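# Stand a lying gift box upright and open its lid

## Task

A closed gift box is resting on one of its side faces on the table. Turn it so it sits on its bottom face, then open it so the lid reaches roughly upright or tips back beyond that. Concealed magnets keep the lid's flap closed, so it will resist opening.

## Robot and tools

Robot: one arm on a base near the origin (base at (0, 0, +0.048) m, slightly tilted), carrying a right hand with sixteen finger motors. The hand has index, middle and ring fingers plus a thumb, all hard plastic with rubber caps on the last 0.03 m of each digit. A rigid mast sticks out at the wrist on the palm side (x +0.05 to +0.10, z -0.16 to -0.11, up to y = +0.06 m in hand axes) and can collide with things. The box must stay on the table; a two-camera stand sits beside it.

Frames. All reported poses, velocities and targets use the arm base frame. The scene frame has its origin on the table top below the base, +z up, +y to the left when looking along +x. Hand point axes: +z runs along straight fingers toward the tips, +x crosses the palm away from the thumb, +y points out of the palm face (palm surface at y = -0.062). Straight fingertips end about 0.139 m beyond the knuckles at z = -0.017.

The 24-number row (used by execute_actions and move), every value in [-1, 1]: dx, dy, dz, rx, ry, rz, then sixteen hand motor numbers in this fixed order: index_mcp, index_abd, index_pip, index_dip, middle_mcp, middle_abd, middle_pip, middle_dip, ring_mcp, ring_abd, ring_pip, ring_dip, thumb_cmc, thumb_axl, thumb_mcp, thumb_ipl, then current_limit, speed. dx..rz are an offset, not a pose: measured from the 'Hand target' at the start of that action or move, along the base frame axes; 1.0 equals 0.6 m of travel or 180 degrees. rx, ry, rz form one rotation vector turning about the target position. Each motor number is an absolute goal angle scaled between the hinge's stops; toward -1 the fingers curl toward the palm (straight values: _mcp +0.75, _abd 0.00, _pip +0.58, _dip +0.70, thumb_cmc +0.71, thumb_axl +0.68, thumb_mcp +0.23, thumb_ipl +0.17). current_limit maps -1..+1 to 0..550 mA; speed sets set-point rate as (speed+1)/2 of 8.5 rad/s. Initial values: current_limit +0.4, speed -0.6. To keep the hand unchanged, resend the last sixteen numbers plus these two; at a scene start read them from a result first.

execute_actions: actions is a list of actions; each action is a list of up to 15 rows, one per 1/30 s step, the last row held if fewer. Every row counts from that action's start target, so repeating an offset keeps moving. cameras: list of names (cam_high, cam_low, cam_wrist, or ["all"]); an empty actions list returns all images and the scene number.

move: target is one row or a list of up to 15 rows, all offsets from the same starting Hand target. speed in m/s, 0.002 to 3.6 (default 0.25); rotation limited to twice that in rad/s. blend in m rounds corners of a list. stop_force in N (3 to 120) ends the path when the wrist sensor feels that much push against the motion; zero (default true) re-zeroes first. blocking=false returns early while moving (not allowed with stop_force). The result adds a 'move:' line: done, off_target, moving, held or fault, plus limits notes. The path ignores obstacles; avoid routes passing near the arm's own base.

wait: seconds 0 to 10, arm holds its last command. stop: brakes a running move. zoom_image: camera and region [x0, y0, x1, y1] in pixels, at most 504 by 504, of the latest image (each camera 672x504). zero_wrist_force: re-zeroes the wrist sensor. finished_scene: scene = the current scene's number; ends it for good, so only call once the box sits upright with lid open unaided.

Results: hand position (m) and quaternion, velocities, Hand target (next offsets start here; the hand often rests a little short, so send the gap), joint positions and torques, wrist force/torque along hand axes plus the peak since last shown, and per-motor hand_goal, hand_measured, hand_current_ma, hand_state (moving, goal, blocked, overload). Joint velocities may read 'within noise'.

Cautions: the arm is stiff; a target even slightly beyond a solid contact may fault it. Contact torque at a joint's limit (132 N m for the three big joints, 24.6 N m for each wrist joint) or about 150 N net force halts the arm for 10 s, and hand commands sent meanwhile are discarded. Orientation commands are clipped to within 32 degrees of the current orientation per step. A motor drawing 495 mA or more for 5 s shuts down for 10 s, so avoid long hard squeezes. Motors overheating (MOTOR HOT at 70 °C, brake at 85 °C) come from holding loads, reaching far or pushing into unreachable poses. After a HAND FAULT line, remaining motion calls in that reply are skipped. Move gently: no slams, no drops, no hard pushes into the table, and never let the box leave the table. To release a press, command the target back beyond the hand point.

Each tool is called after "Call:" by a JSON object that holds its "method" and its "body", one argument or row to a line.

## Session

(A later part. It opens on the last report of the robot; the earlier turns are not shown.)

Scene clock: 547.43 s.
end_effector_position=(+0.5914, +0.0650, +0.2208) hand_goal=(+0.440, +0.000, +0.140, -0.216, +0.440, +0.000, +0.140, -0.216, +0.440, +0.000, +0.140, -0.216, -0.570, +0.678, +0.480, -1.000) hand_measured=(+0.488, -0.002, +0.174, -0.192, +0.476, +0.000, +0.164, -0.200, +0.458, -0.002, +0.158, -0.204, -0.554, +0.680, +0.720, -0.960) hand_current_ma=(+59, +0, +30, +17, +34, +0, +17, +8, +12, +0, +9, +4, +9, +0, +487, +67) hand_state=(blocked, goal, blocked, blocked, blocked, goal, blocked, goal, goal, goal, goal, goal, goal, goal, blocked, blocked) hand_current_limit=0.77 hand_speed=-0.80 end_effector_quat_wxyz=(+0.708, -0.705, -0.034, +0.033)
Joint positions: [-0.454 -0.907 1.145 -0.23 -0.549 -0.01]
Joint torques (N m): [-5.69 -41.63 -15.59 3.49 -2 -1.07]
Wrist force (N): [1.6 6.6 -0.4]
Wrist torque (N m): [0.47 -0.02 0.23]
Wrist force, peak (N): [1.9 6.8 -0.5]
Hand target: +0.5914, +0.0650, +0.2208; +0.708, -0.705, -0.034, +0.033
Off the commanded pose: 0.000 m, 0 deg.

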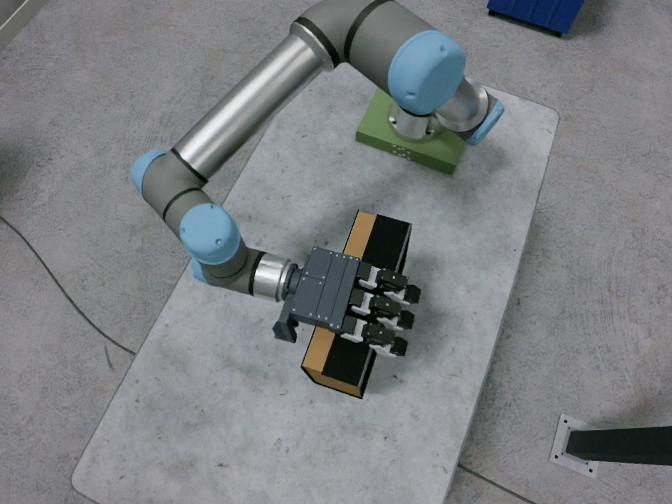

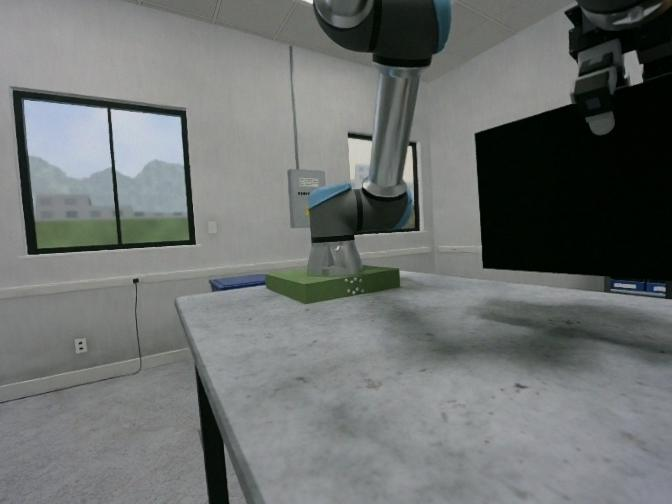

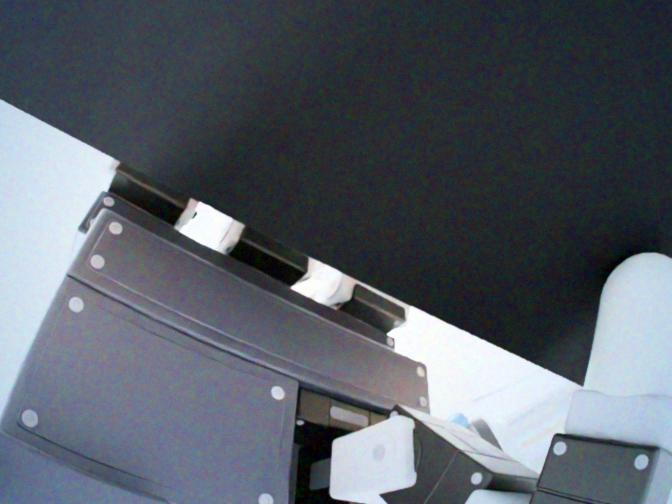

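Call:
{"method": "move", "body": {
  "target": [
    [-0.119, -0.075, -0.1, 0, 0, -0.111, 0.44, 0, 0.139, -0.217, 0.44, 0, 0.139, -0.217, 0.44, 0, 0.139, -0.217, -0.571, 0.678, 0.48, -1.0, 0.77, -0.8]
  ],
  "speed": 0.15
}}

Call:
{"method": "move", "body": {
  "target": [
    [0, 0, -0.075, 0, 0, 0, 0.44, 0, 0.139, -0.217, 0.44, 0, 0.139, -0.217, 0.44, 0, 0.139, -0.217, -0.571, 0.678, 0.48, -1.0, 0.77, -0.8]
  ],
  "speed": 0.012,
  "stop_force": 4,
  "cameras": ["cam_high", "cam_low"]
}}

Scene clock: 671.37 s.
end_effector_position=(+0.5201, +0.0199, +0.1609) hand_goal=(+0.440, +0.000, +0.140, -0.216, +0.440, +0.000, +0.140, -0.216, +0.440, +0.000, +0.140, -0.216, -0.570, +0.678, +0.480, -1.000) hand_measured=(+0.486, -0.002, +0.176, -0.190, +0.474, +0.000, +0.164, -0.200, +0.456, -0.002, +0.158, -0.206, -0.550, +0.680, +0.720, -0.958) hand_current_ma=(+56, +0, +30, +18, +31, +0, +17, +8, +8, +0, +9, +4, +12, +0, +487, +71) hand_state=(blocked, goal, blocked, blocked, blocked, goal, blocked, goal, goal, goal, goal, goal, goal, goal, blocked, blocked) hand_current_limit=0.77 hand_speed=-0.80 end_effector_quat_wxyz=(+0.703, -0.700, +0.088, -0.091)
Joint positions: [-0.662 -1.143 1.692 -0.538 -0.408 -0.012]
Joint torques (N m): [9.1 -31.55 -12.84 2.12 -2.17 -1.13]
Wrist force (N): [1.8 6.7 -0.2]
Wrist torque (N m): [0.45 -0.05 0.26]
Wrist force, peak (N): [0.6 7.6 -1.1]
Hand target: +0.5200, +0.0200, +0.1608; +0.703, -0.700, +0.088, -0.091
Off the commanded pose: 0.000 m, 0 deg.
move: done

Scene clock: 674.60 s.
end_effector_position=(+0.5200, +0.0200, +0.1343) hand_goal=(+0.440, +0.000, +0.140, -0.216, +0.440, +0.000, +0.140, -0.216, +0.440, +0.000, +0.140, -0.216, -0.570, +0.678, +0.480, -1.000) hand_measured=(+0.484, -0.004, +0.182, -0.186, +0.474, -0.002, +0.168, -0.200, +0.460, -0.002, +0.158, -0.210, -0.550, +0.680, +0.714, -0.958) hand_current_ma=(+51, +0, +42, +22, +33, +0, +20, +8, +13, +0, +9, +1, +12, +0, +487, +68) hand_state=(blocked, goal, blocked, blocked, blocked, goal, blocked, goal, blocked, goal, goal, goal, goal, goal, blocked, blocked) hand_current_limit=0.77 hand_speed=-0.80 end_effector_quat_wxyz=(+0.703, -0.700, +0.088, -0.091)
Joint positions: [-0.662 -1.109 1.719 -0.6 -0.408 -0.013]
Joint torques (N m): [12.05 -52.3 -27.8 3.4 -2.17 -0.71]
Wrist force (N): [1.6 6.3 -0.1]
Wrist torque (N m): [0.40 -0.04 0.27]
Wrist force, peak (N): [1.8 6.9 -0.1]
Hand target: +0.5200, +0.0200, +0.1343; +0.703, -0.700, +0.088, -0.091 (not the last commanded pose)
Off the commanded pose: 0.018 m, 0 deg.
move: contact
Images, in order (width x height): cam_high 672x504, cam_low 672x504.

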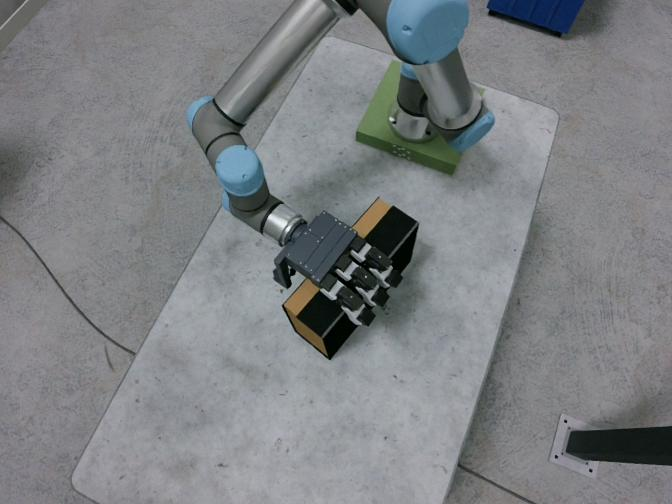

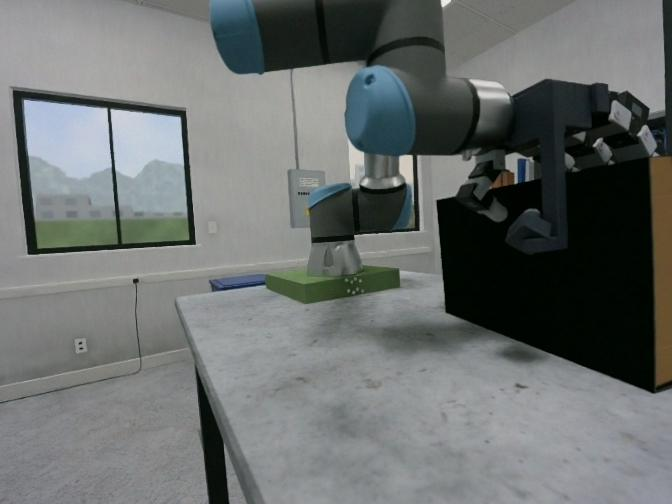

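Call:
{"method": "move", "body": {
  "target": [
    [0, 0, -0.02, 0, 0, 0, 0.44, 0, 0.139, -0.217, 0.44, 0, 0.139, -0.217, 0.44, 0, 0.139, -0.217, -0.571, 0.678, 0.48, -1.0, 0.77, -0.8]
  ],
  "speed": 0.006,
  "stop_force": 5
}}

Scene clock: 677.13 s.
end_effector_position=(+0.5201, +0.0200, +0.1340) hand_goal=(+0.440, +0.000, +0.140, -0.216, +0.440, +0.000, +0.140, -0.216, +0.440, +0.000, +0.140, -0.216, -0.570, +0.678, +0.480, -1.000) hand_measured=(+0.484, -0.004, +0.184, -0.186, +0.476, -0.002, +0.168, -0.200, +0.462, -0.002, +0.158, -0.210, -0.550, +0.680, +0.710, -0.958) hand_current_ma=(+51, +0, +47, +22, +35, +0, +21, +8, +15, +0, +9, +1, +12, +1, +487, +68) hand_state=(blocked, goal, blocked, blocked, blocked, goal, blocked, goal, blocked, goal, goal, goal, blocked, goal, blocked, blocked) hand_current_limit=0.77 hand_speed=-0.80 end_effector_quat_wxyz=(+0.703, -0.700, +0.088, -0.091)
Joint positions: [-0.662 -1.108 1.719 -0.601 -0.408 -0.013]
Joint torques (N m): [9.21 -50.89 -26.84 3.17 -2.16 -0.82]
Wrist force (N): [1.8 3.1 -0.1]
Wrist torque (N m): [0.20 -0.08 0.30]
Wrist force, peak (N): [1.6 6.6 -0.1]
Hand target: +0.5201, +0.0200, +0.1340; +0.703, -0.700, +0.088, -0.091 (not the last commanded pose)
Off the commanded pose: 0.012 m, 0 deg.
move: contact

Call:
{"method": "move", "body": {
  "target": [
    [0, 0, -0.002, 0, 0, 0, 0.44, 0, 0.139, -0.217, 0.44, 0, 0.139, -0.217, 0.44, 0, 0.139, -0.217, -0.571, 0.678, 0.48, -1.0, 0.77, -0.8],
    [0, 0, -0.002, 0, 0, 0, 0.65, 0, 0.201, -0.183, 0.65, 0, 0.201, -0.183, 0.65, 0, 0.201, -0.183, -0.571, 0.678, 0.93, -0.96, 0.77, -0.9]
  ],
  "speed": 0.01
}}

Call:
{"method": "move", "body": {
  "target": [
    [0, 0, 0, 0, 0, 0, 0.9, 0, 0.4, 0.3, 0.9, 0, 0.4, 0.3, 0.9, 0, 0.4, 0.3, -0.571, 0.678, 1.0, -0.8, 0.77, -0.6],
    [0, 0, 0.3, 0, 0, 0, 0.9, 0, 0.4, 0.3, 0.9, 0, 0.4, 0.3, 0.9, 0, 0.4, 0.3, -0.571, 0.678, 1.0, -0.5, 0.77, -0.4]
  ],
  "speed": 0.15,
  "cameras": ["cam_high", "cam_low", "cam_wrist"]
}}

Scene clock: 681.87 s.
end_effector_position=(+0.5201, +0.0200, +0.1328) hand_goal=(+0.650, +0.000, +0.202, -0.182, +0.650, +0.000, +0.202, -0.182, +0.650, +0.000, +0.202, -0.182, -0.570, +0.678, +0.930, -0.960) hand_measured=(+0.628, -0.004, +0.202, -0.178, +0.626, -0.002, +0.202, -0.180, +0.626, -0.002, +0.196, -0.184, -0.568, +0.680, +0.924, -0.956) hand_current_ma=(-15, +0, +0, +0, -18, +0, +0, +0, -17, +0, -1, +0, +0, +0, -3, +1) hand_state=(blocked, goal, goal, goal, blocked, goal, goal, goal, blocked, goal, goal, goal, goal, goal, goal, goal) hand_current_limit=0.77 hand_speed=-0.90 end_effector_quat_wxyz=(+0.703, -0.700, +0.088, -0.091)
Joint positions: [-0.662 -1.107 1.721 -0.604 -0.408 -0.013]
Joint torques (N m): [8.58 -36.65 -15.98 2.78 -0.81 -0.92]
Wrist force (N): [1.8 1.0 0.0]
Wrist torque (N m): [0.20 -0.06 0.32]
Wrist force, peak (N): [2.8 -3.0 1.4]
Hand target: +0.5201, +0.0200, +0.1328; +0.703, -0.700, +0.088, -0.091
Off the commanded pose: 0.000 m, 0 deg.
move: done

Scene clock: 684.67 s.
end_effector_position=(+0.5201, +0.0200, +0.3128) hand_goal=(+0.900, +0.000, +0.400, +0.300, +0.900, +0.000, +0.400, +0.300, +0.900, +0.000, +0.400, +0.300, -0.570, +0.678, +1.000, -0.500) hand_measured=(+0.880, -0.004, +0.392, +0.296, +0.878, -0.002, +0.392, +0.296, +0.878, -0.002, +0.394, +0.296, -0.568, +0.680, +0.992, -0.502) hand_current_ma=(-13, +0, -2, -1, -15, +0, -2, +0, -14, +0, -1, +0, +0, +0, -3, +0) hand_state=(goal, goal, goal, goal, blocked, goal, goal, goal, blocked, goal, goal, goal, goal, goal, goal, goal) hand_current_limit=0.77 hand_speed=-0.40 end_effector_quat_wxyz=(+0.703, -0.700, +0.088, -0.091)
Joint positions: [-0.662 -1.271 1.456 -0.174 -0.408 -0.013]
Joint torques (N m): [-13.21 -25.07 -30.42 3.02 -2.47 1.05]
Wrist force (N): [1.8 0.8 -0.1]
Wrist torque (N m): [0.20 -0.06 0.37]
Wrist force, peak (N): [1.5 2.8 -0.2]
Hand target: +0.5201, +0.0200, +0.3128; +0.703, -0.700, +0.088, -0.091
Off the commanded pose: 0.000 m, 0 deg.
move: done

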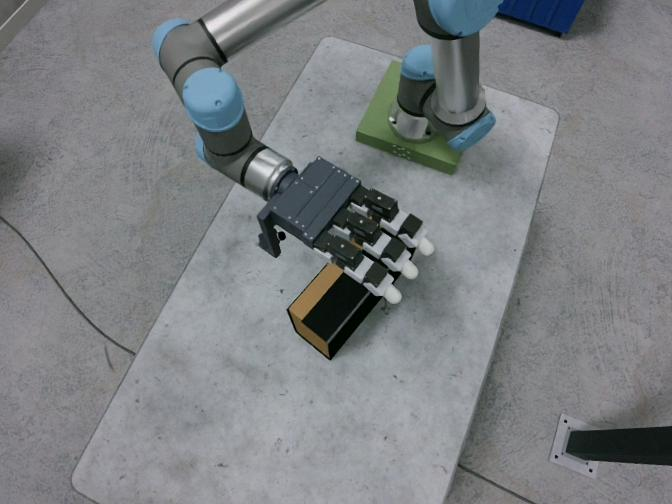

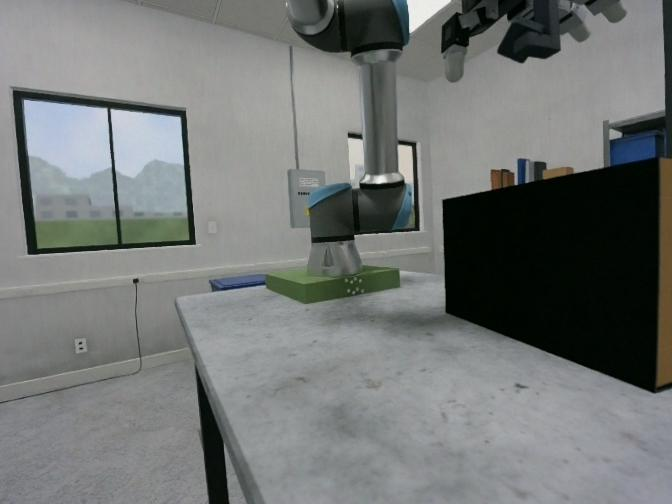

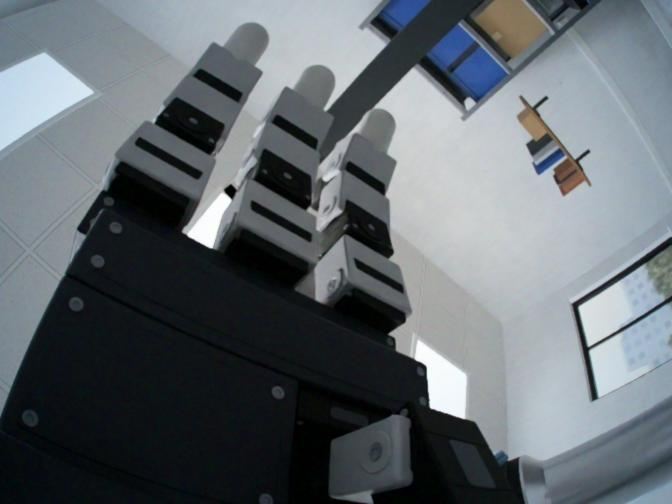

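Call:
{"method": "move", "body": {
  "target": [
    [-0.1667, 0.05, 0, 0, 0, 0.25, 0.9, 0, 0.4, 0.3, 0.9, 0, 0.4, 0.3, 0.9, 0, 0.4, 0.3, -0.571, 0.678, 0.5, -0.2, 0.77, -0.2],
    [-0.1667, 0.1, 0, 0, 0, 0.5, 0.9, 0, 0.4, 0.3, 0.9, 0, 0.4, 0.3, 0.9, 0, 0.4, 0.3, -0.571, 0.678, 0.5, -0.2, 0.77, -0.2],
    [-0.1167, 0.1, 0, 0, 0, 0.75, 0.9, 0, 0.4, 0.3, 0.9, 0, 0.4, 0.3, 0.9, 0, 0.4, 0.3, -0.571, 0.678, 0.5, -0.2, 0.77, -0.2]
  ],
  "speed": 0.5,
  "blend": [0.05, 0.05, 0]
}}

Call:
{"method": "move", "body": {
  "target": [0.1167, -0.0833, 0, 0, 0, 0.25, 0.2, 0.6, -0.25, 0.1, 0.2, 0, -0.25, 0.1, 0.2, 0, -0.25, 0.1, -0.571, 0.678, -0.1, 0.1, 0.77, -0.2],
  "speed": 0.4,
  "cameras": ["cam_high", "cam_low", "cam_wrist"]
}}

Scene clock: 691.47 s.
end_effector_position=(+0.4500, +0.0800, +0.3128) hand_goal=(+0.900, +0.000, +0.400, +0.300, +0.900, +0.000, +0.400, +0.300, +0.900, +0.000, +0.400, +0.300, -0.570, +0.678, +0.500, -0.200) hand_measured=(+0.880, -0.004, +0.392, +0.296, +0.878, -0.002, +0.392, +0.296, +0.878, -0.002, +0.394, +0.296, -0.568, +0.680, +0.500, -0.202) hand_current_ma=(-13, +0, -2, -1, -15, +0, -2, +0, -14, +0, -1, +0, +0, +0, +0, +0) hand_state=(goal, goal, goal, goal, blocked, goal, goal, goal, blocked, goal, goal, goal, goal, goal, goal, goal) hand_current_limit=0.77 hand_speed=-0.20 end_effector_quat_wxyz=(-0.353, +0.350, +0.613, -0.614)
Joint positions: [0.127 -0.89 0.881 0.014 -1.975 -0.001]
Joint torques (N m): [-11.76 -39.41 -29.75 3.99 -1.83 -1.23]
Wrist force (N): [1.6 0.8 -0.3]
Wrist torque (N m): [0.20 0.00 0.28]
Wrist force, peak (N): [2.2 1.0 -0.3]
Hand target: +0.4501, +0.0800, +0.3128; -0.353, +0.349, +0.613, -0.615
Off the commanded pose: 0.000 m, 0 deg.
move: done

Scene clock: 693.00 s.
end_effector_position=(+0.5200, +0.0301, +0.3128) hand_goal=(+0.200, +0.600, -0.250, +0.100, +0.200, +0.000, -0.250, +0.100, +0.200, +0.000, -0.250, +0.100, -0.570, +0.678, -0.100, +0.100) hand_measured=(+0.196, +0.594, -0.248, +0.104, +0.194, -0.002, -0.248, +0.102, +0.194, -0.002, -0.248, +0.102, -0.568, +0.680, -0.094, +0.098) hand_current_ma=(-1, -1, +0, +0, -1, +0, +0, +0, -1, +0, +0, +0, +0, +0, +2, +0) hand_state=(goal, goal, goal, goal, goal, goal, goal, goal, goal, goal, goal, goal, goal, goal, goal, goal) hand_current_limit=0.77 hand_speed=-0.20 end_effector_quat_wxyz=(-0.091, +0.088, +0.700, -0.703) end_effector_velocity=(+0.001, +0.000, +0.000) end_effector_angular_velocity=(+0.000, +0.001, +0.005)
Joint positions: [0.216 -1.057 1.149 -0.083 -2.672 0.005]
Joint velocities: [0.001 0.001 0 0 -0.005 0]
Joint torques (N m): [-14.2 -39.85 -18.8 2.96 -1.77 0.78]
Wrist force (N): [1.7 0.7 -0.1]
Wrist torque (N m): [0.21 -0.02 0.35]
Wrist force, peak (N): [1.4 1.6 -0.7]
Hand target: +0.5201, +0.0300, +0.3128; -0.091, +0.088, +0.700, -0.703
Off the commanded pose: 0.000 m, 0 deg.
move: done

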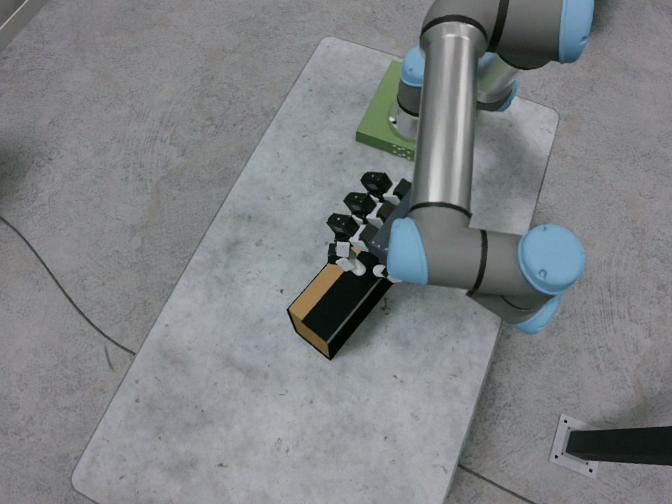

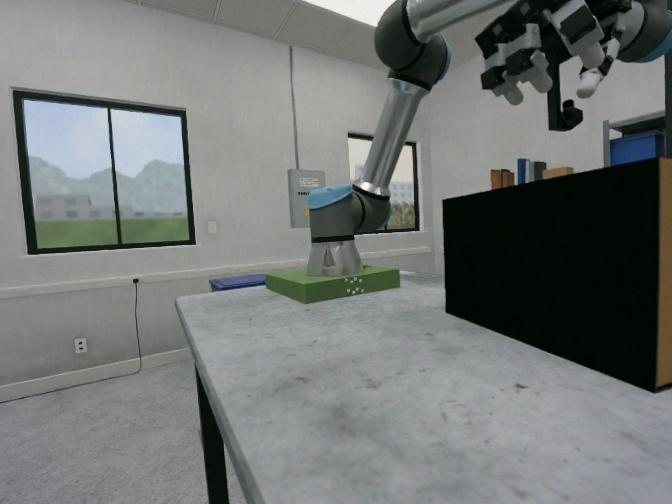

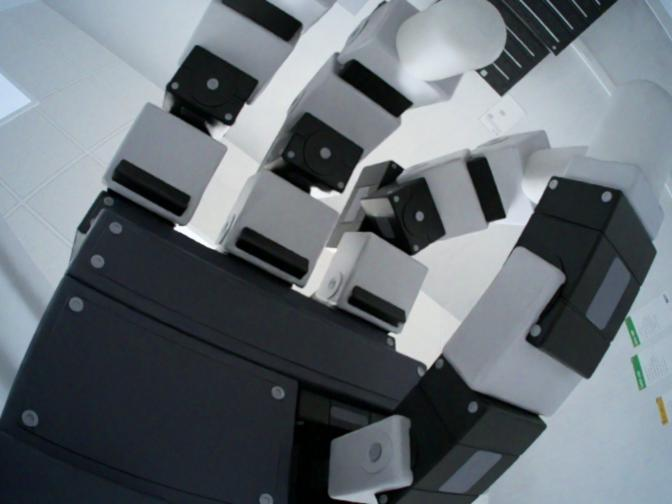

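Call:
{"method": "zoom_image", "body": {
  "camera": "cam_high",
  "region": [250, 160, 450, 370]
}}

Scaled by 2.400.

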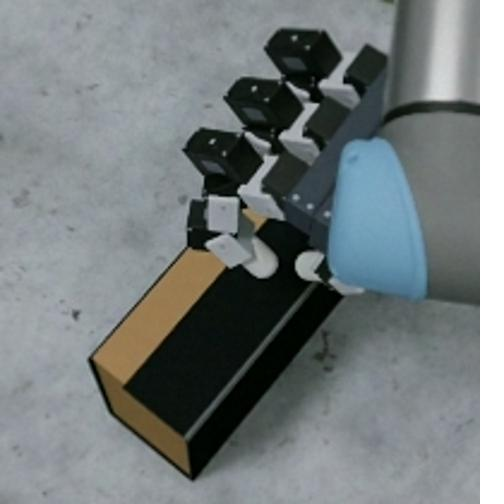

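Call:
{"method": "move", "body": {
  "target": [-0.0393, -0.1245, -0.1297, 0, 0, 0, 0.153, 0.6, -0.27, 0.051, 0.153, 0, -0.314, 0.051, 0.153, 0, -0.314, 0.051, -0.571, 0.587, -0.246, -0.081, 0.8, -0.2],
  "speed": 0.25,
  "cameras": ["cam_high", "cam_low", "cam_wrist"]
}}

Scene clock: 707.63 s.
end_effector_position=(+0.4965, -0.0447, +0.2351) hand_goal=(+0.154, +0.600, -0.270, +0.052, +0.154, +0.000, -0.314, +0.052, +0.154, +0.000, -0.314, +0.052, -0.570, +0.588, -0.246, -0.080) hand_measured=(+0.150, +0.594, -0.266, +0.056, +0.150, -0.002, -0.310, +0.056, +0.150, -0.002, -0.312, +0.054, -0.568, +0.590, -0.238, -0.076) hand_current_ma=(+0, -1, +0, +1, -1, +0, +0, +0, -1, +0, +0, +0, +0, +0, +4, +1) hand_state=(goal, goal, goal, goal, goal, goal, goal, goal, goal, goal, goal, goal, goal, goal, goal, goal) hand_current_limit=0.80 hand_speed=-0.20 end_effector_quat_wxyz=(-0.091, +0.088, +0.700, -0.703)
Joint positions: [0.093 -1.138 1.474 -0.324 -2.795 0.008]
Joint torques (N m): [5.83 -29.69 -12.66 0.37 0.02 1.35]
Wrist force (N): [1.6 0.7 0.0]
Wrist torque (N m): [0.20 -0.03 0.29]
Wrist force, peak (N): [1.8 2.8 1.5]
Hand target: +0.4965, -0.0447, +0.2350; -0.091, +0.088, +0.700, -0.703
Off the commanded pose: 0.000 m, 0 deg.
move: done

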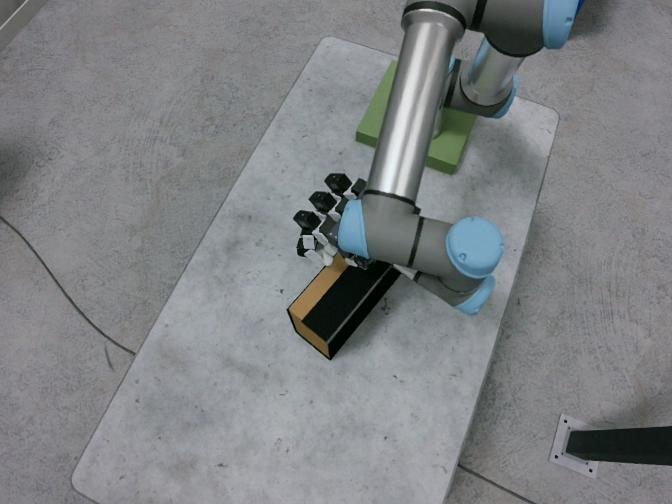

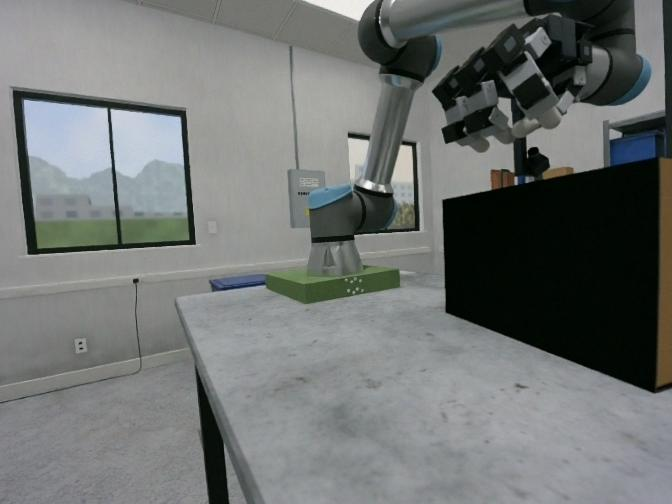

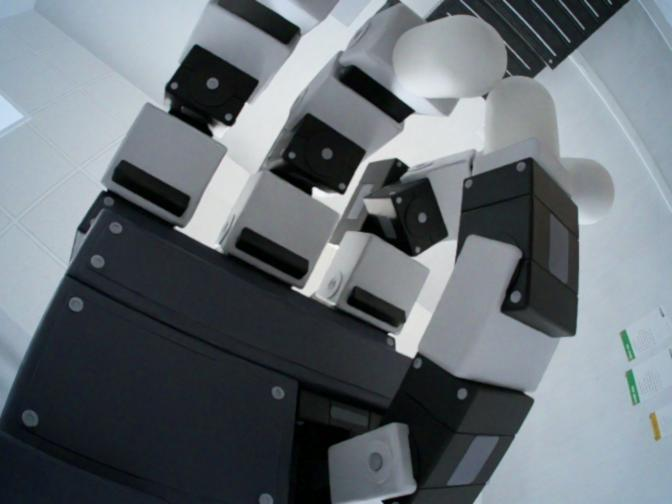

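Call:
{"method": "move", "body": {
  "target": [0, 0, -0.08, 0, 0, 0, 0.153, 0.6, -0.27, 0.051, 0.153, 0, -0.314, 0.051, 0.153, 0, -0.314, 0.051, -0.571, 0.587, -0.246, -0.081, 0.8, -0.2],
  "speed": 0.1
}}

Call:
{"method": "move", "body": {
  "target": [0, 0, -0.04, 0, 0, 0, 0.153, 0.6, -0.27, 0.051, 0.153, 0, -0.314, 0.051, 0.153, 0, -0.314, 0.051, -0.571, 0.587, -0.246, -0.081, 0.8, -0.2],
  "speed": 0.01,
  "stop_force": 3,
  "cameras": ["cam_high", "cam_low", "cam_wrist"]
}}

Scene clock: 720.13 s.
end_effector_position=(+0.4961, -0.0447, +0.2104) hand_goal=(+0.154, +0.600, -0.270, +0.052, +0.154, +0.000, -0.314, +0.052, +0.154, +0.000, -0.314, +0.052, -0.570, +0.588, -0.246, -0.080) hand_measured=(+0.150, +0.594, -0.266, +0.056, +0.150, -0.002, -0.310, +0.056, +0.150, -0.002, -0.312, +0.054, -0.568, +0.590, -0.238, -0.076) hand_current_ma=(-1, -1, +0, +1, -1, +0, +0, +0, -1, +0, +0, +0, +0, +0, +3, +1) hand_state=(goal, goal, goal, goal, goal, goal, goal, goal, goal, goal, goal, goal, goal, goal, goal, goal) hand_current_limit=0.80 hand_speed=-0.20 end_effector_quat_wxyz=(-0.092, +0.087, +0.700, -0.703)
Joint positions: [0.093 -1.117 1.51 -0.379 -2.795 0.009]
Joint torques (N m): [-0.38 -39.67 -19.78 0.22 -0.06 0.15]
Wrist force (N): [0.7 1.2 -0.2]
Wrist torque (N m): [0.29 0.08 0.22]
Wrist force, peak (N): [-13.7 -117.9 -4.3]
Hand target: +0.4961, -0.0447, +0.2104; -0.092, +0.087, +0.700, -0.703 (not the last commanded pose)
Off the commanded pose: 0.023 m, 0 deg.
FORCE FAULT: contact force on the arm reached its limit, and the arm stopped for 10 seconds. The contact can be on any part of the arm, not only on its tool. That time counts as 20 of the actions that you can send in this scene. The arm's remaining commands of this call were not run. During the stop the arm's controller moved it back a little. The arm's target is now where it stood when the stop ended, not its last command. The arm accepts commands again.
move: fault

not run: an earlier result of this reply reported a stop or a fault. Calls in your next reply go to the robot.

Call:
{"method": "move", "body": {
  "target": [0, 0, 0.06, 0, 0, 0, 0.231, 0.6, -0.27, 0.051, 0.231, 0, -0.314, 0.051, 0.231, 0, -0.314, 0.051, -0.571, 0.587, -0.246, -0.081, 0.8, -0.2],
  "speed": 0.1,
  "cameras": ["cam_high", "cam_low"]
}}

Call:
{"method": "zoom_image", "body": {
  "camera": "cam_high",
  "region": [260, 200, 440, 370]
}}

Scene clock: 728.20 s.
end_effector_position=(+0.4961, -0.0447, +0.2464) hand_goal=(+0.232, +0.600, -0.270, +0.052, +0.232, +0.000, -0.314, +0.052, +0.232, +0.000, -0.314, +0.052, -0.570, +0.588, -0.246, -0.080) hand_measured=(+0.218, +0.594, -0.268, +0.056, +0.216, -0.002, -0.312, +0.056, +0.216, -0.002, -0.312, +0.054, -0.568, +0.590, -0.238, -0.076) hand_current_ma=(-7, -1, +0, +1, -9, +0, +0, +0, -8, +0, +0, +0, +0, +0, +3, +1) hand_state=(goal, goal, goal, goal, goal, goal, goal, goal, goal, goal, goal, goal, goal, goal, goal, goal) hand_current_limit=0.80 hand_speed=-0.20 end_effector_quat_wxyz=(-0.092, +0.087, +0.700, -0.703)
Joint positions: [0.093 -1.146 1.456 -0.295 -2.795 0.009]
Joint torques (N m): [-6.02 -29.25 -14.44 -1.25 0.96 0.57]
Wrist force (N): [0.9 1.4 -0.1]
Wrist torque (N m): [0.28 0.07 0.23]
Wrist force, peak (N): [0.7 2.3 0.0]
Hand target: +0.4961, -0.0447, +0.2464; -0.092, +0.087, +0.700, -0.703
Off the commanded pose: 0.000 m, 0 deg.
move: done
Images, in order (width x height): cam_high 672x504, cam_low 672x504.

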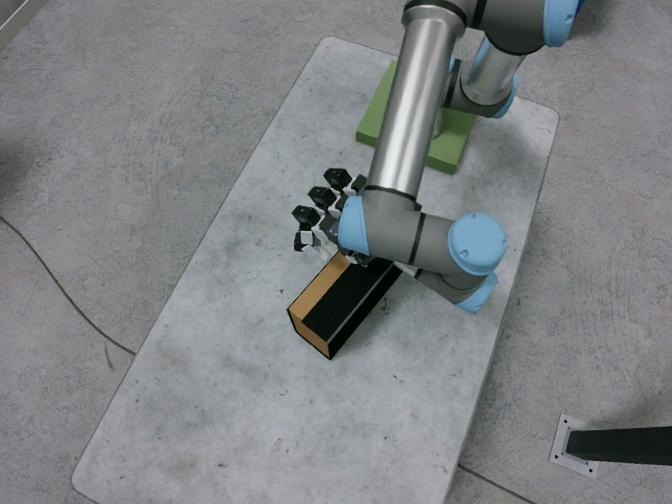

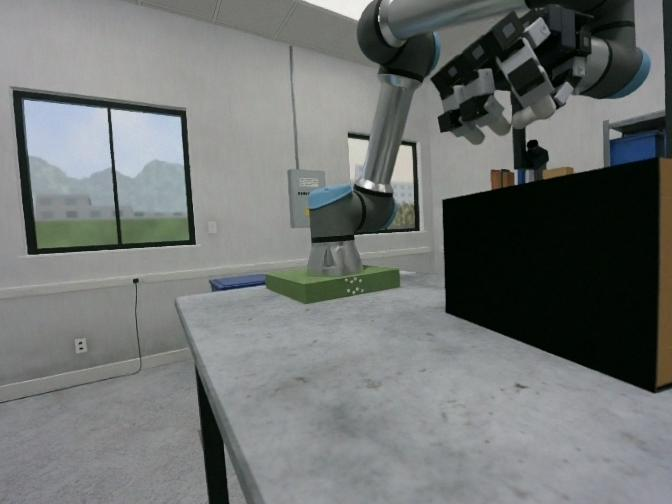

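Scaled by 2.800.

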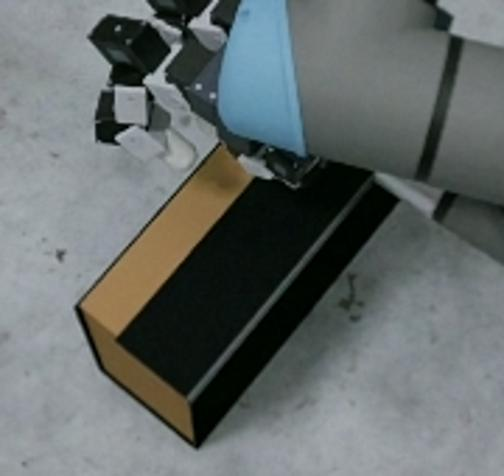

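Call:
{"method": "move", "body": {
  "target": [-0.013, 0.0177, 0, 0, 0, -0.0167, 0.231, 0.6, -0.27, 0.051, 0.231, 0, -0.314, 0.051, 0.231, 0, -0.314, 0.051, -0.571, 0.587, -0.246, -0.081, 0.8, -0.2],
  "speed": 0.1
}}

Call:
{"method": "move", "body": {
  "target": [0, 0, -0.15, 0, 0, 0, 0.231, 0.6, -0.27, 0.051, 0.231, 0, -0.314, 0.051, 0.231, 0, -0.314, 0.051, -0.571, 0.587, -0.246, -0.081, 0.8, -0.2],
  "speed": 0.013,
  "stop_force": 3,
  "cameras": ["cam_high", "cam_low", "cam_wrist"]
}}

Scene clock: 735.50 s.
end_effector_position=(+0.4884, -0.0339, +0.2463) hand_goal=(+0.232, +0.600, -0.270, +0.052, +0.232, +0.000, -0.314, +0.052, +0.232, +0.000, -0.314, +0.052, -0.570, +0.588, -0.246, -0.080) hand_measured=(+0.218, +0.594, -0.268, +0.056, +0.216, -0.002, -0.312, +0.056, +0.216, -0.002, -0.312, +0.054, -0.568, +0.590, -0.238, -0.076) hand_current_ma=(-7, -1, +0, +1, -9, +0, +0, +0, -8, +0, +0, +0, +0, +0, +3, +1) hand_state=(goal, goal, goal, goal, goal, goal, goal, goal, goal, goal, goal, goal, goal, goal, goal, goal) hand_current_limit=0.80 hand_speed=-0.20 end_effector_quat_wxyz=(-0.110, +0.105, +0.697, -0.700)
Joint positions: [0.108 -1.131 1.434 -0.29 -2.728 0.006]
Joint torques (N m): [-12.88 -50.56 -14.42 1.79 -2.13 1.16]
Wrist force (N): [0.8 0.9 -0.3]
Wrist torque (N m): [0.25 0.08 0.29]
Wrist force, peak (N): [0.6 1.5 -0.1]
Hand target: +0.4883, -0.0341, +0.2464; -0.110, +0.106, +0.697, -0.700
Off the commanded pose: 0.000 m, 0 deg.
move: done

Scene clock: 741.83 s.
end_effector_position=(+0.4883, -0.0341, +0.1773) hand_goal=(+0.232, +0.600, -0.270, +0.052, +0.232, +0.000, -0.314, +0.052, +0.232, +0.000, -0.314, +0.052, -0.570, +0.588, -0.246, -0.080) hand_measured=(+0.220, +0.598, -0.268, +0.052, +0.224, -0.002, -0.318, +0.050, +0.222, -0.002, -0.316, +0.050, -0.568, +0.590, -0.240, -0.078) hand_current_ma=(-5, +0, +0, +0, -3, +0, -1, +0, -4, +0, +0, +0, +0, +0, +3, +0) hand_state=(goal, goal, goal, goal, goal, goal, goal, goal, goal, goal, goal, goal, goal, goal, goal, goal) hand_current_limit=0.80 hand_speed=-0.20 end_effector_quat_wxyz=(-0.110, +0.106, +0.697, -0.700)
Joint positions: [0.107 -1.07 1.531 -0.448 -2.728 0.006]
Joint torques (N m): [-14.29 -53.76 -28.65 2.62 0.5 -0.46]
Wrist force (N): [0.8 1.1 -0.5]
Wrist torque (N m): [0.29 0.10 0.29]
Wrist force, peak (N): [0.1 -6.5 -1.1]
Hand target: +0.4883, -0.0341, +0.1773; -0.110, +0.106, +0.697, -0.700 (not the last commanded pose)
Off the commanded pose: 0.021 m, 0 deg.
move: contact

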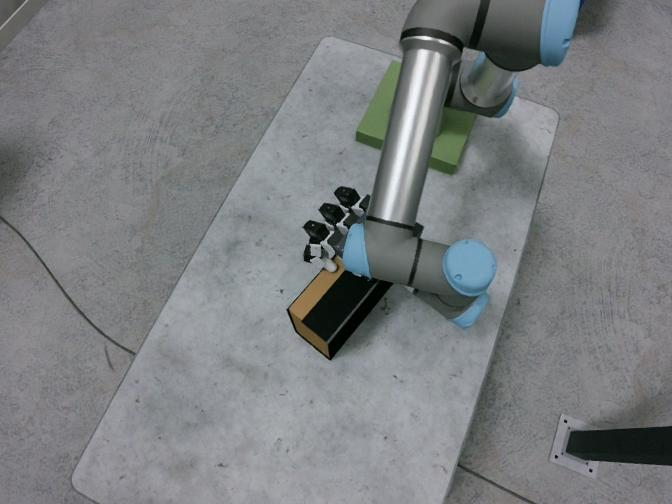

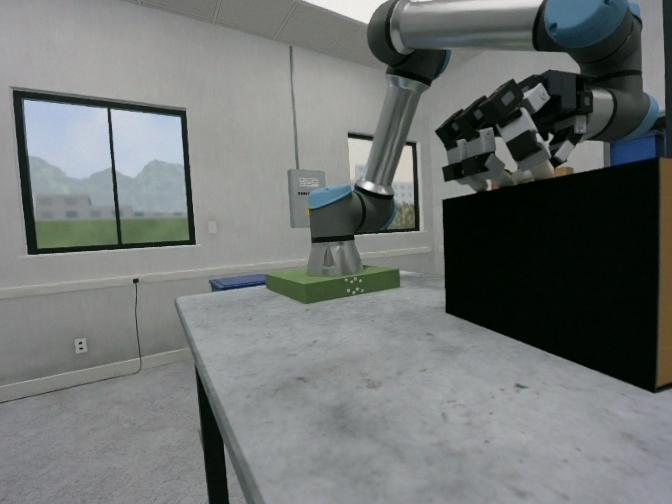

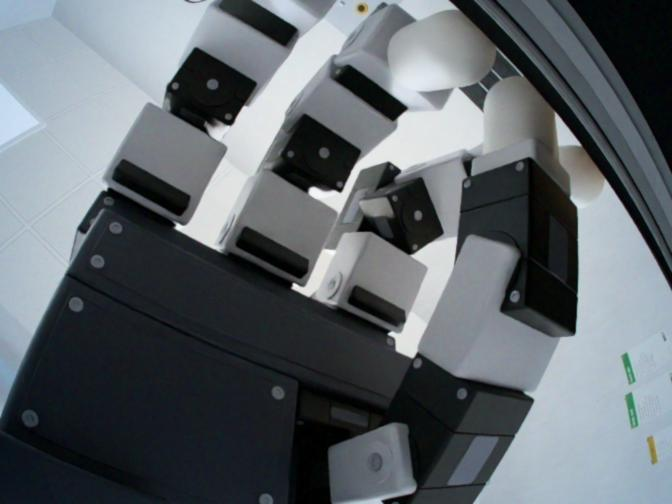

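Call:
{"method": "zoom_image", "body": {
  "camera": "cam_high",
  "region": [280, 180, 430, 330]
}}

Call:
{"method": "zoom_image", "body": {
  "camera": "cam_low",
  "region": [420, 60, 672, 260]
}}

Scaled by 3.360.

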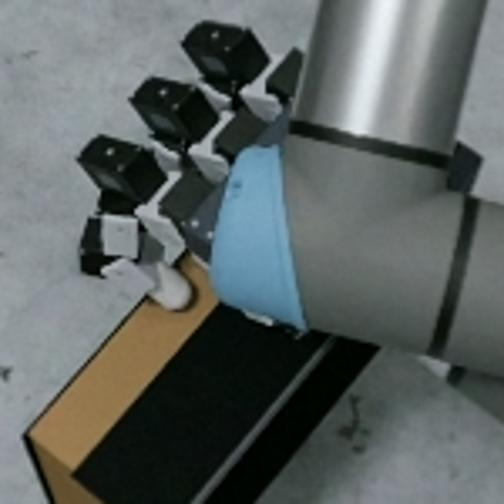

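Scaled by 2.000.

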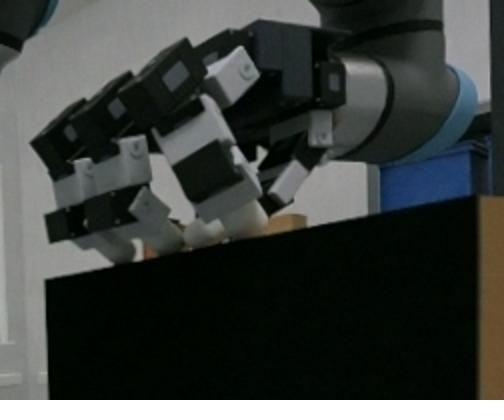

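Call:
{"method": "move", "body": {
  "target": [0, 0, -0.03, 0, 0, 0, 0.231, 0.6, -0.27, 0.051, 0.231, 0, -0.314, 0.051, 0.231, 0, -0.314, 0.051, -0.571, 0.587, -0.246, -0.081, 0.8, -0.2],
  "speed": 0.005,
  "stop_force": 15,
  "cameras": ["cam_wrist"]
}}

Scene clock: 749.70 s.
end_effector_position=(+0.4883, -0.0341, +0.1762) hand_goal=(+0.232, +0.600, -0.270, +0.052, +0.232, +0.000, -0.314, +0.052, +0.232, +0.000, -0.314, +0.052, -0.570, +0.588, -0.246, -0.080) hand_measured=(+0.228, +0.610, -0.272, +0.044, +0.234, -0.002, -0.326, +0.040, +0.230, -0.002, -0.324, +0.042, -0.568, +0.590, -0.242, -0.082) hand_current_ma=(-1, +3, +0, -2, +0, +0, -5, -4, +0, +0, -3, -3, +0, +0, +1, +0) hand_state=(goal, goal, goal, goal, goal, goal, goal, goal, goal, goal, goal, goal, goal, goal, goal, goal) hand_current_limit=0.80 hand_speed=-0.20 end_effector_quat_wxyz=(-0.110, +0.106, +0.697, -0.700)
Joint positions: [0.107 -1.069 1.533 -0.451 -2.728 0.006]
Joint torques (N m): [-10.96 -49.55 -25.76 2.46 0.56 0.51]
Wrist force (N): [0.1 -9.7 -2.0]
Wrist torque (N m): [-0.16 0.08 0.16]
Wrist force, peak (N): [-0.6 -15.7 -2.2]
Hand target: +0.4883, -0.0341, +0.1762; -0.110, +0.106, +0.697, -0.700 (not the last commanded pose)
Off the commanded pose: 0.017 m, 0 deg.
move: contact
Images, in order (width x height): cam_wrist 672x504.

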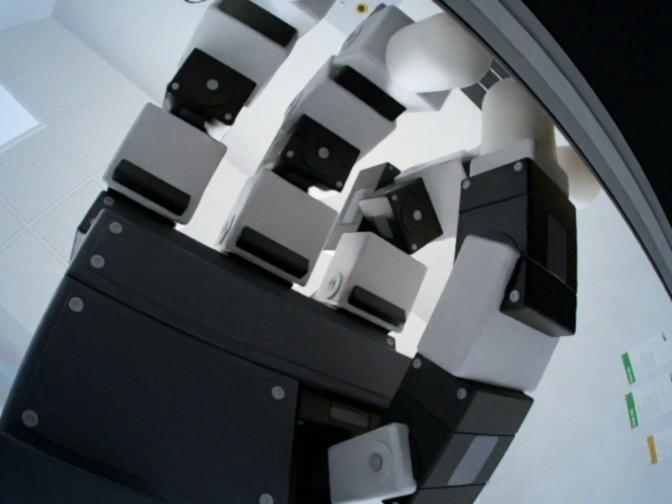

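Call:
{"method": "move", "body": {
  "target": [0, 0, -0.035, 0, 0, 0, 0.231, 0.6, -0.27, 0.051, 0.231, 0, -0.314, 0.051, 0.231, 0, -0.314, 0.051, -0.571, 0.587, -0.246, -0.081, 0.8, -0.2],
  "speed": 0.005,
  "stop_force": 25,
  "cameras": ["cam_wrist"]
}}

Scene clock: 752.93 s.
end_effector_position=(+0.4884, -0.0341, +0.1743) hand_goal=(+0.232, +0.600, -0.270, +0.052, +0.232, +0.000, -0.314, +0.052, +0.232, +0.000, -0.314, +0.052, -0.570, +0.588, -0.246, -0.080) hand_measured=(+0.246, +0.638, -0.280, +0.022, +0.256, -0.004, -0.342, +0.024, +0.252, -0.002, -0.338, +0.026, -0.568, +0.590, -0.250, -0.090) hand_current_ma=(+8, +27, -3, -23, +17, +0, -20, -20, +12, +0, -16, -18, +0, +0, -1, -6) hand_state=(goal, blocked, goal, blocked, blocked, goal, blocked, blocked, goal, goal, blocked, blocked, goal, goal, goal, goal) hand_current_limit=0.80 hand_speed=-0.20 end_effector_quat_wxyz=(-0.110, +0.106, +0.697, -0.700)
Joint positions: [0.107 -1.067 1.535 -0.455 -2.728 0.006]
Joint torques (N m): [-11.24 -39.17 -19.21 1.54 0.8 0.01]
Wrist force (N): [-1.4 -30.6 -3.1]
Wrist torque (N m): [-0.69 0.04 0.07]
Wrist force, peak (N): [-1.7 -35.9 -3.7]
Hand target: +0.4884, -0.0341, +0.1743; -0.110, +0.106, +0.697, -0.700 (not the last commanded pose)
Off the commanded pose: 0.019 m, 0 deg.
move: contact
Images, in order (width x height): cam_wrist 672x504.

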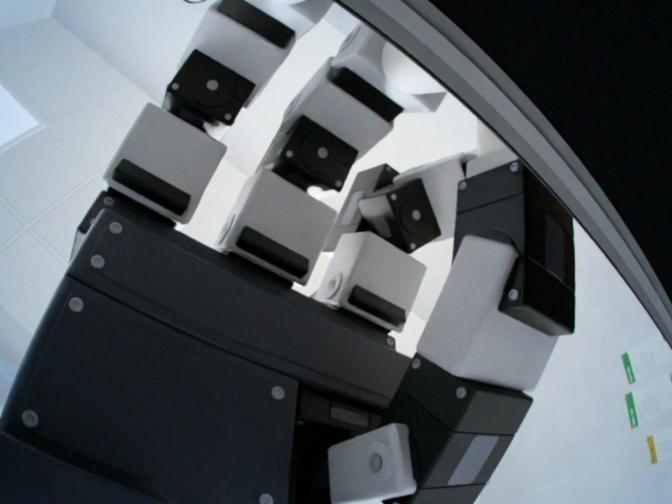

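Call:
{"method": "move", "body": {
  "target": [0, 0, 0.012, 0, 0, 0, 0.231, 0.6, -0.27, 0.051, 0.231, 0, -0.314, 0.051, 0.231, 0, -0.314, 0.051, -0.571, 0.587, -0.365, 0.168, 0.8, -0.5],
  "speed": 0.03
}}

Call:
{"method": "move", "body": {
  "target": [0, 0, -0.03, 0, 0, 0, 0.231, 0.6, -0.27, 0.051, 0.231, 0, -0.314, 0.051, 0.231, 0, -0.314, 0.051, -0.571, 0.587, -0.365, 0.168, 0.8, -0.5],
  "speed": 0.006,
  "stop_force": 8,
  "cameras": ["cam_wrist", "cam_high"]
}}

Scene clock: 757.70 s.
end_effector_position=(+0.4884, -0.0341, +0.1817) hand_goal=(+0.232, +0.600, -0.270, +0.052, +0.232, +0.000, -0.314, +0.052, +0.232, +0.000, -0.314, +0.052, -0.570, +0.588, -0.364, +0.168) hand_measured=(+0.228, +0.602, -0.274, +0.050, +0.228, -0.002, -0.316, +0.050, +0.228, -0.002, -0.316, +0.050, -0.570, +0.590, -0.362, +0.166) hand_current_ma=(-1, +0, +0, +0, -1, +0, +0, +0, -1, +0, +0, +0, +0, +0, +0, +0) hand_state=(goal, goal, goal, goal, goal, goal, goal, goal, goal, goal, goal, goal, goal, goal, goal, goal) hand_current_limit=0.80 hand_speed=-0.50 end_effector_quat_wxyz=(-0.110, +0.106, +0.697, -0.700)
Joint positions: [0.107 -1.075 1.526 -0.439 -2.728 0.006]
Joint torques (N m): [-12.25 -39.03 -16.88 -0.59 0.38 -0.6]
Wrist force (N): [0.3 1.2 -0.4]
Wrist torque (N m): [0.30 0.15 0.23]
Wrist force, peak (N): [-1.4 -30.8 -3.3]
Hand target: +0.4884, -0.0341, +0.1815; -0.110, +0.106, +0.697, -0.700
Off the commanded pose: 0.000 m, 0 deg.
move: done

Scene clock: 759.53 s.
end_effector_position=(+0.4884, -0.0341, +0.1770) hand_goal=(+0.232, +0.600, -0.270, +0.052, +0.232, +0.000, -0.314, +0.052, +0.232, +0.000, -0.314, +0.052, -0.570, +0.588, -0.364, +0.168) hand_measured=(+0.228, +0.602, -0.274, +0.050, +0.234, -0.002, -0.320, +0.046, +0.230, -0.002, -0.316, +0.048, -0.568, +0.590, -0.378, +0.162) hand_current_ma=(-1, +0, +0, +0, +0, +0, -1, -1, +0, +0, +0, +0, +0, +0, -10, -2) hand_state=(goal, goal, goal, goal, goal, goal, goal, goal, goal, goal, goal, goal, goal, goal, goal, goal) hand_current_limit=0.80 hand_speed=-0.50 end_effector_quat_wxyz=(-0.110, +0.106, +0.697, -0.700)
Joint positions: [0.107 -1.07 1.532 -0.449 -2.728 0.006]
Joint torques (N m): [-11.11 -51.24 -26.77 2.56 0.63 1.03]
Wrist force (N): [0.1 -4.7 -1.5]
Wrist torque (N m): [0.03 0.10 0.17]
Wrist force, peak (N): [-0.6 -8.4 -1.8]
Hand target: +0.4884, -0.0341, +0.1770; -0.110, +0.106, +0.697, -0.700 (not the last commanded pose)
Off the commanded pose: 0.013 m, 0 deg.
move: contact
Images, in order (width x height): cam_high 672x504, cam_wrist 672x504.

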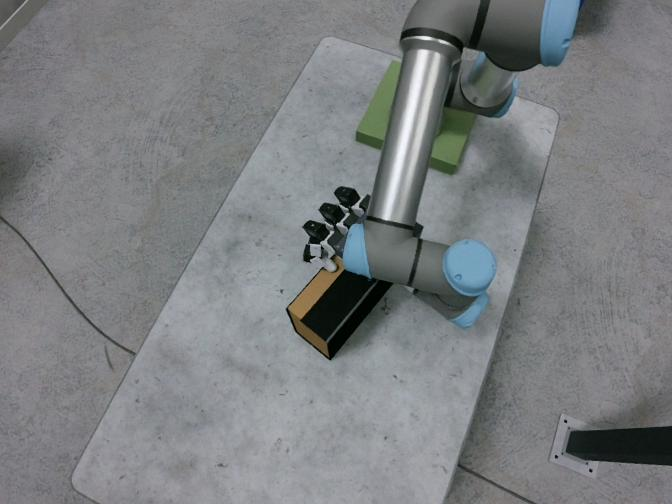

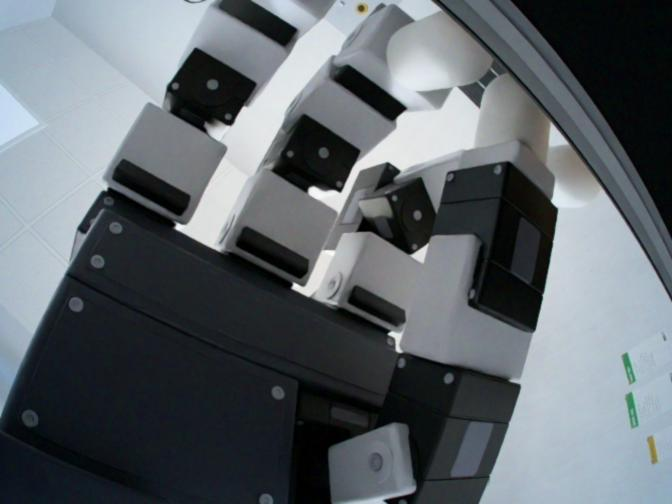

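Call:
{"method": "move", "body": {
  "target": [0, 0, 0, 0, 0, 0, 0.1, 0.6, -0.27, 0.051, 0.1, 0, -0.314, 0.051, 0.1, 0, -0.314, 0.051, -0.571, 0.587, -0.365, 0.168, 0.8, -0.8],
  "speed": 0.02,
  "cameras": ["cam_high"]
}}

Call:
{"method": "zoom_image", "body": {
  "camera": "cam_high",
  "region": [280, 180, 430, 330]
}}

Scene clock: 761.20 s.
end_effector_position=(+0.4884, -0.0341, +0.1771) hand_goal=(+0.100, +0.600, -0.270, +0.052, +0.100, +0.000, -0.314, +0.052, +0.100, +0.000, -0.314, +0.052, -0.570, +0.588, -0.364, +0.168) hand_measured=(+0.098, +0.602, -0.272, +0.050, +0.216, -0.002, -0.310, +0.046, +0.212, -0.002, -0.308, +0.048, -0.568, +0.590, -0.378, +0.166) hand_current_ma=(+0, +0, +0, +0, +276, +0, +1, -1, +259, +0, +2, -1, +0, +0, -10, +0) hand_state=(goal, goal, goal, goal, blocked, goal, goal, goal, blocked, goal, goal, goal, goal, goal, goal, goal) hand_current_limit=0.80 hand_speed=-0.80 end_effector_quat_wxyz=(-0.110, +0.106, +0.697, -0.700)
Joint positions: [0.107 -1.07 1.531 -0.449 -2.728 0.006]
Joint torques (N m): [-11.51 -38.27 -18.86 0.55 0.54 1.02]
Wrist force (N): [-0.4 -20.8 -2.4]
Wrist torque (N m): [-0.54 -0.20 -0.21]
Wrist force, peak (N): [-0.6 -20.8 -2.8]
Hand target: +0.4884, -0.0341, +0.1770; -0.110, +0.106, +0.697, -0.700
Off the commanded pose: 0.000 m, 0 deg.
move: done
Images, in order (width x height): cam_high 672x504.

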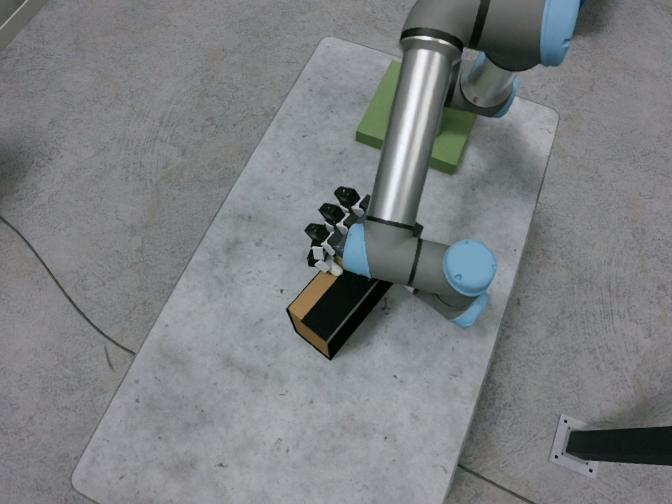

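Scaled by 3.360.

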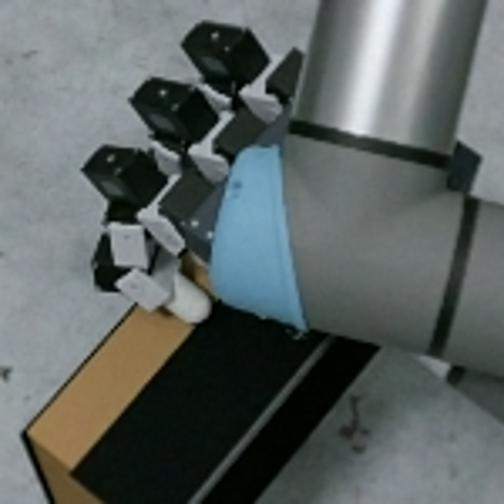

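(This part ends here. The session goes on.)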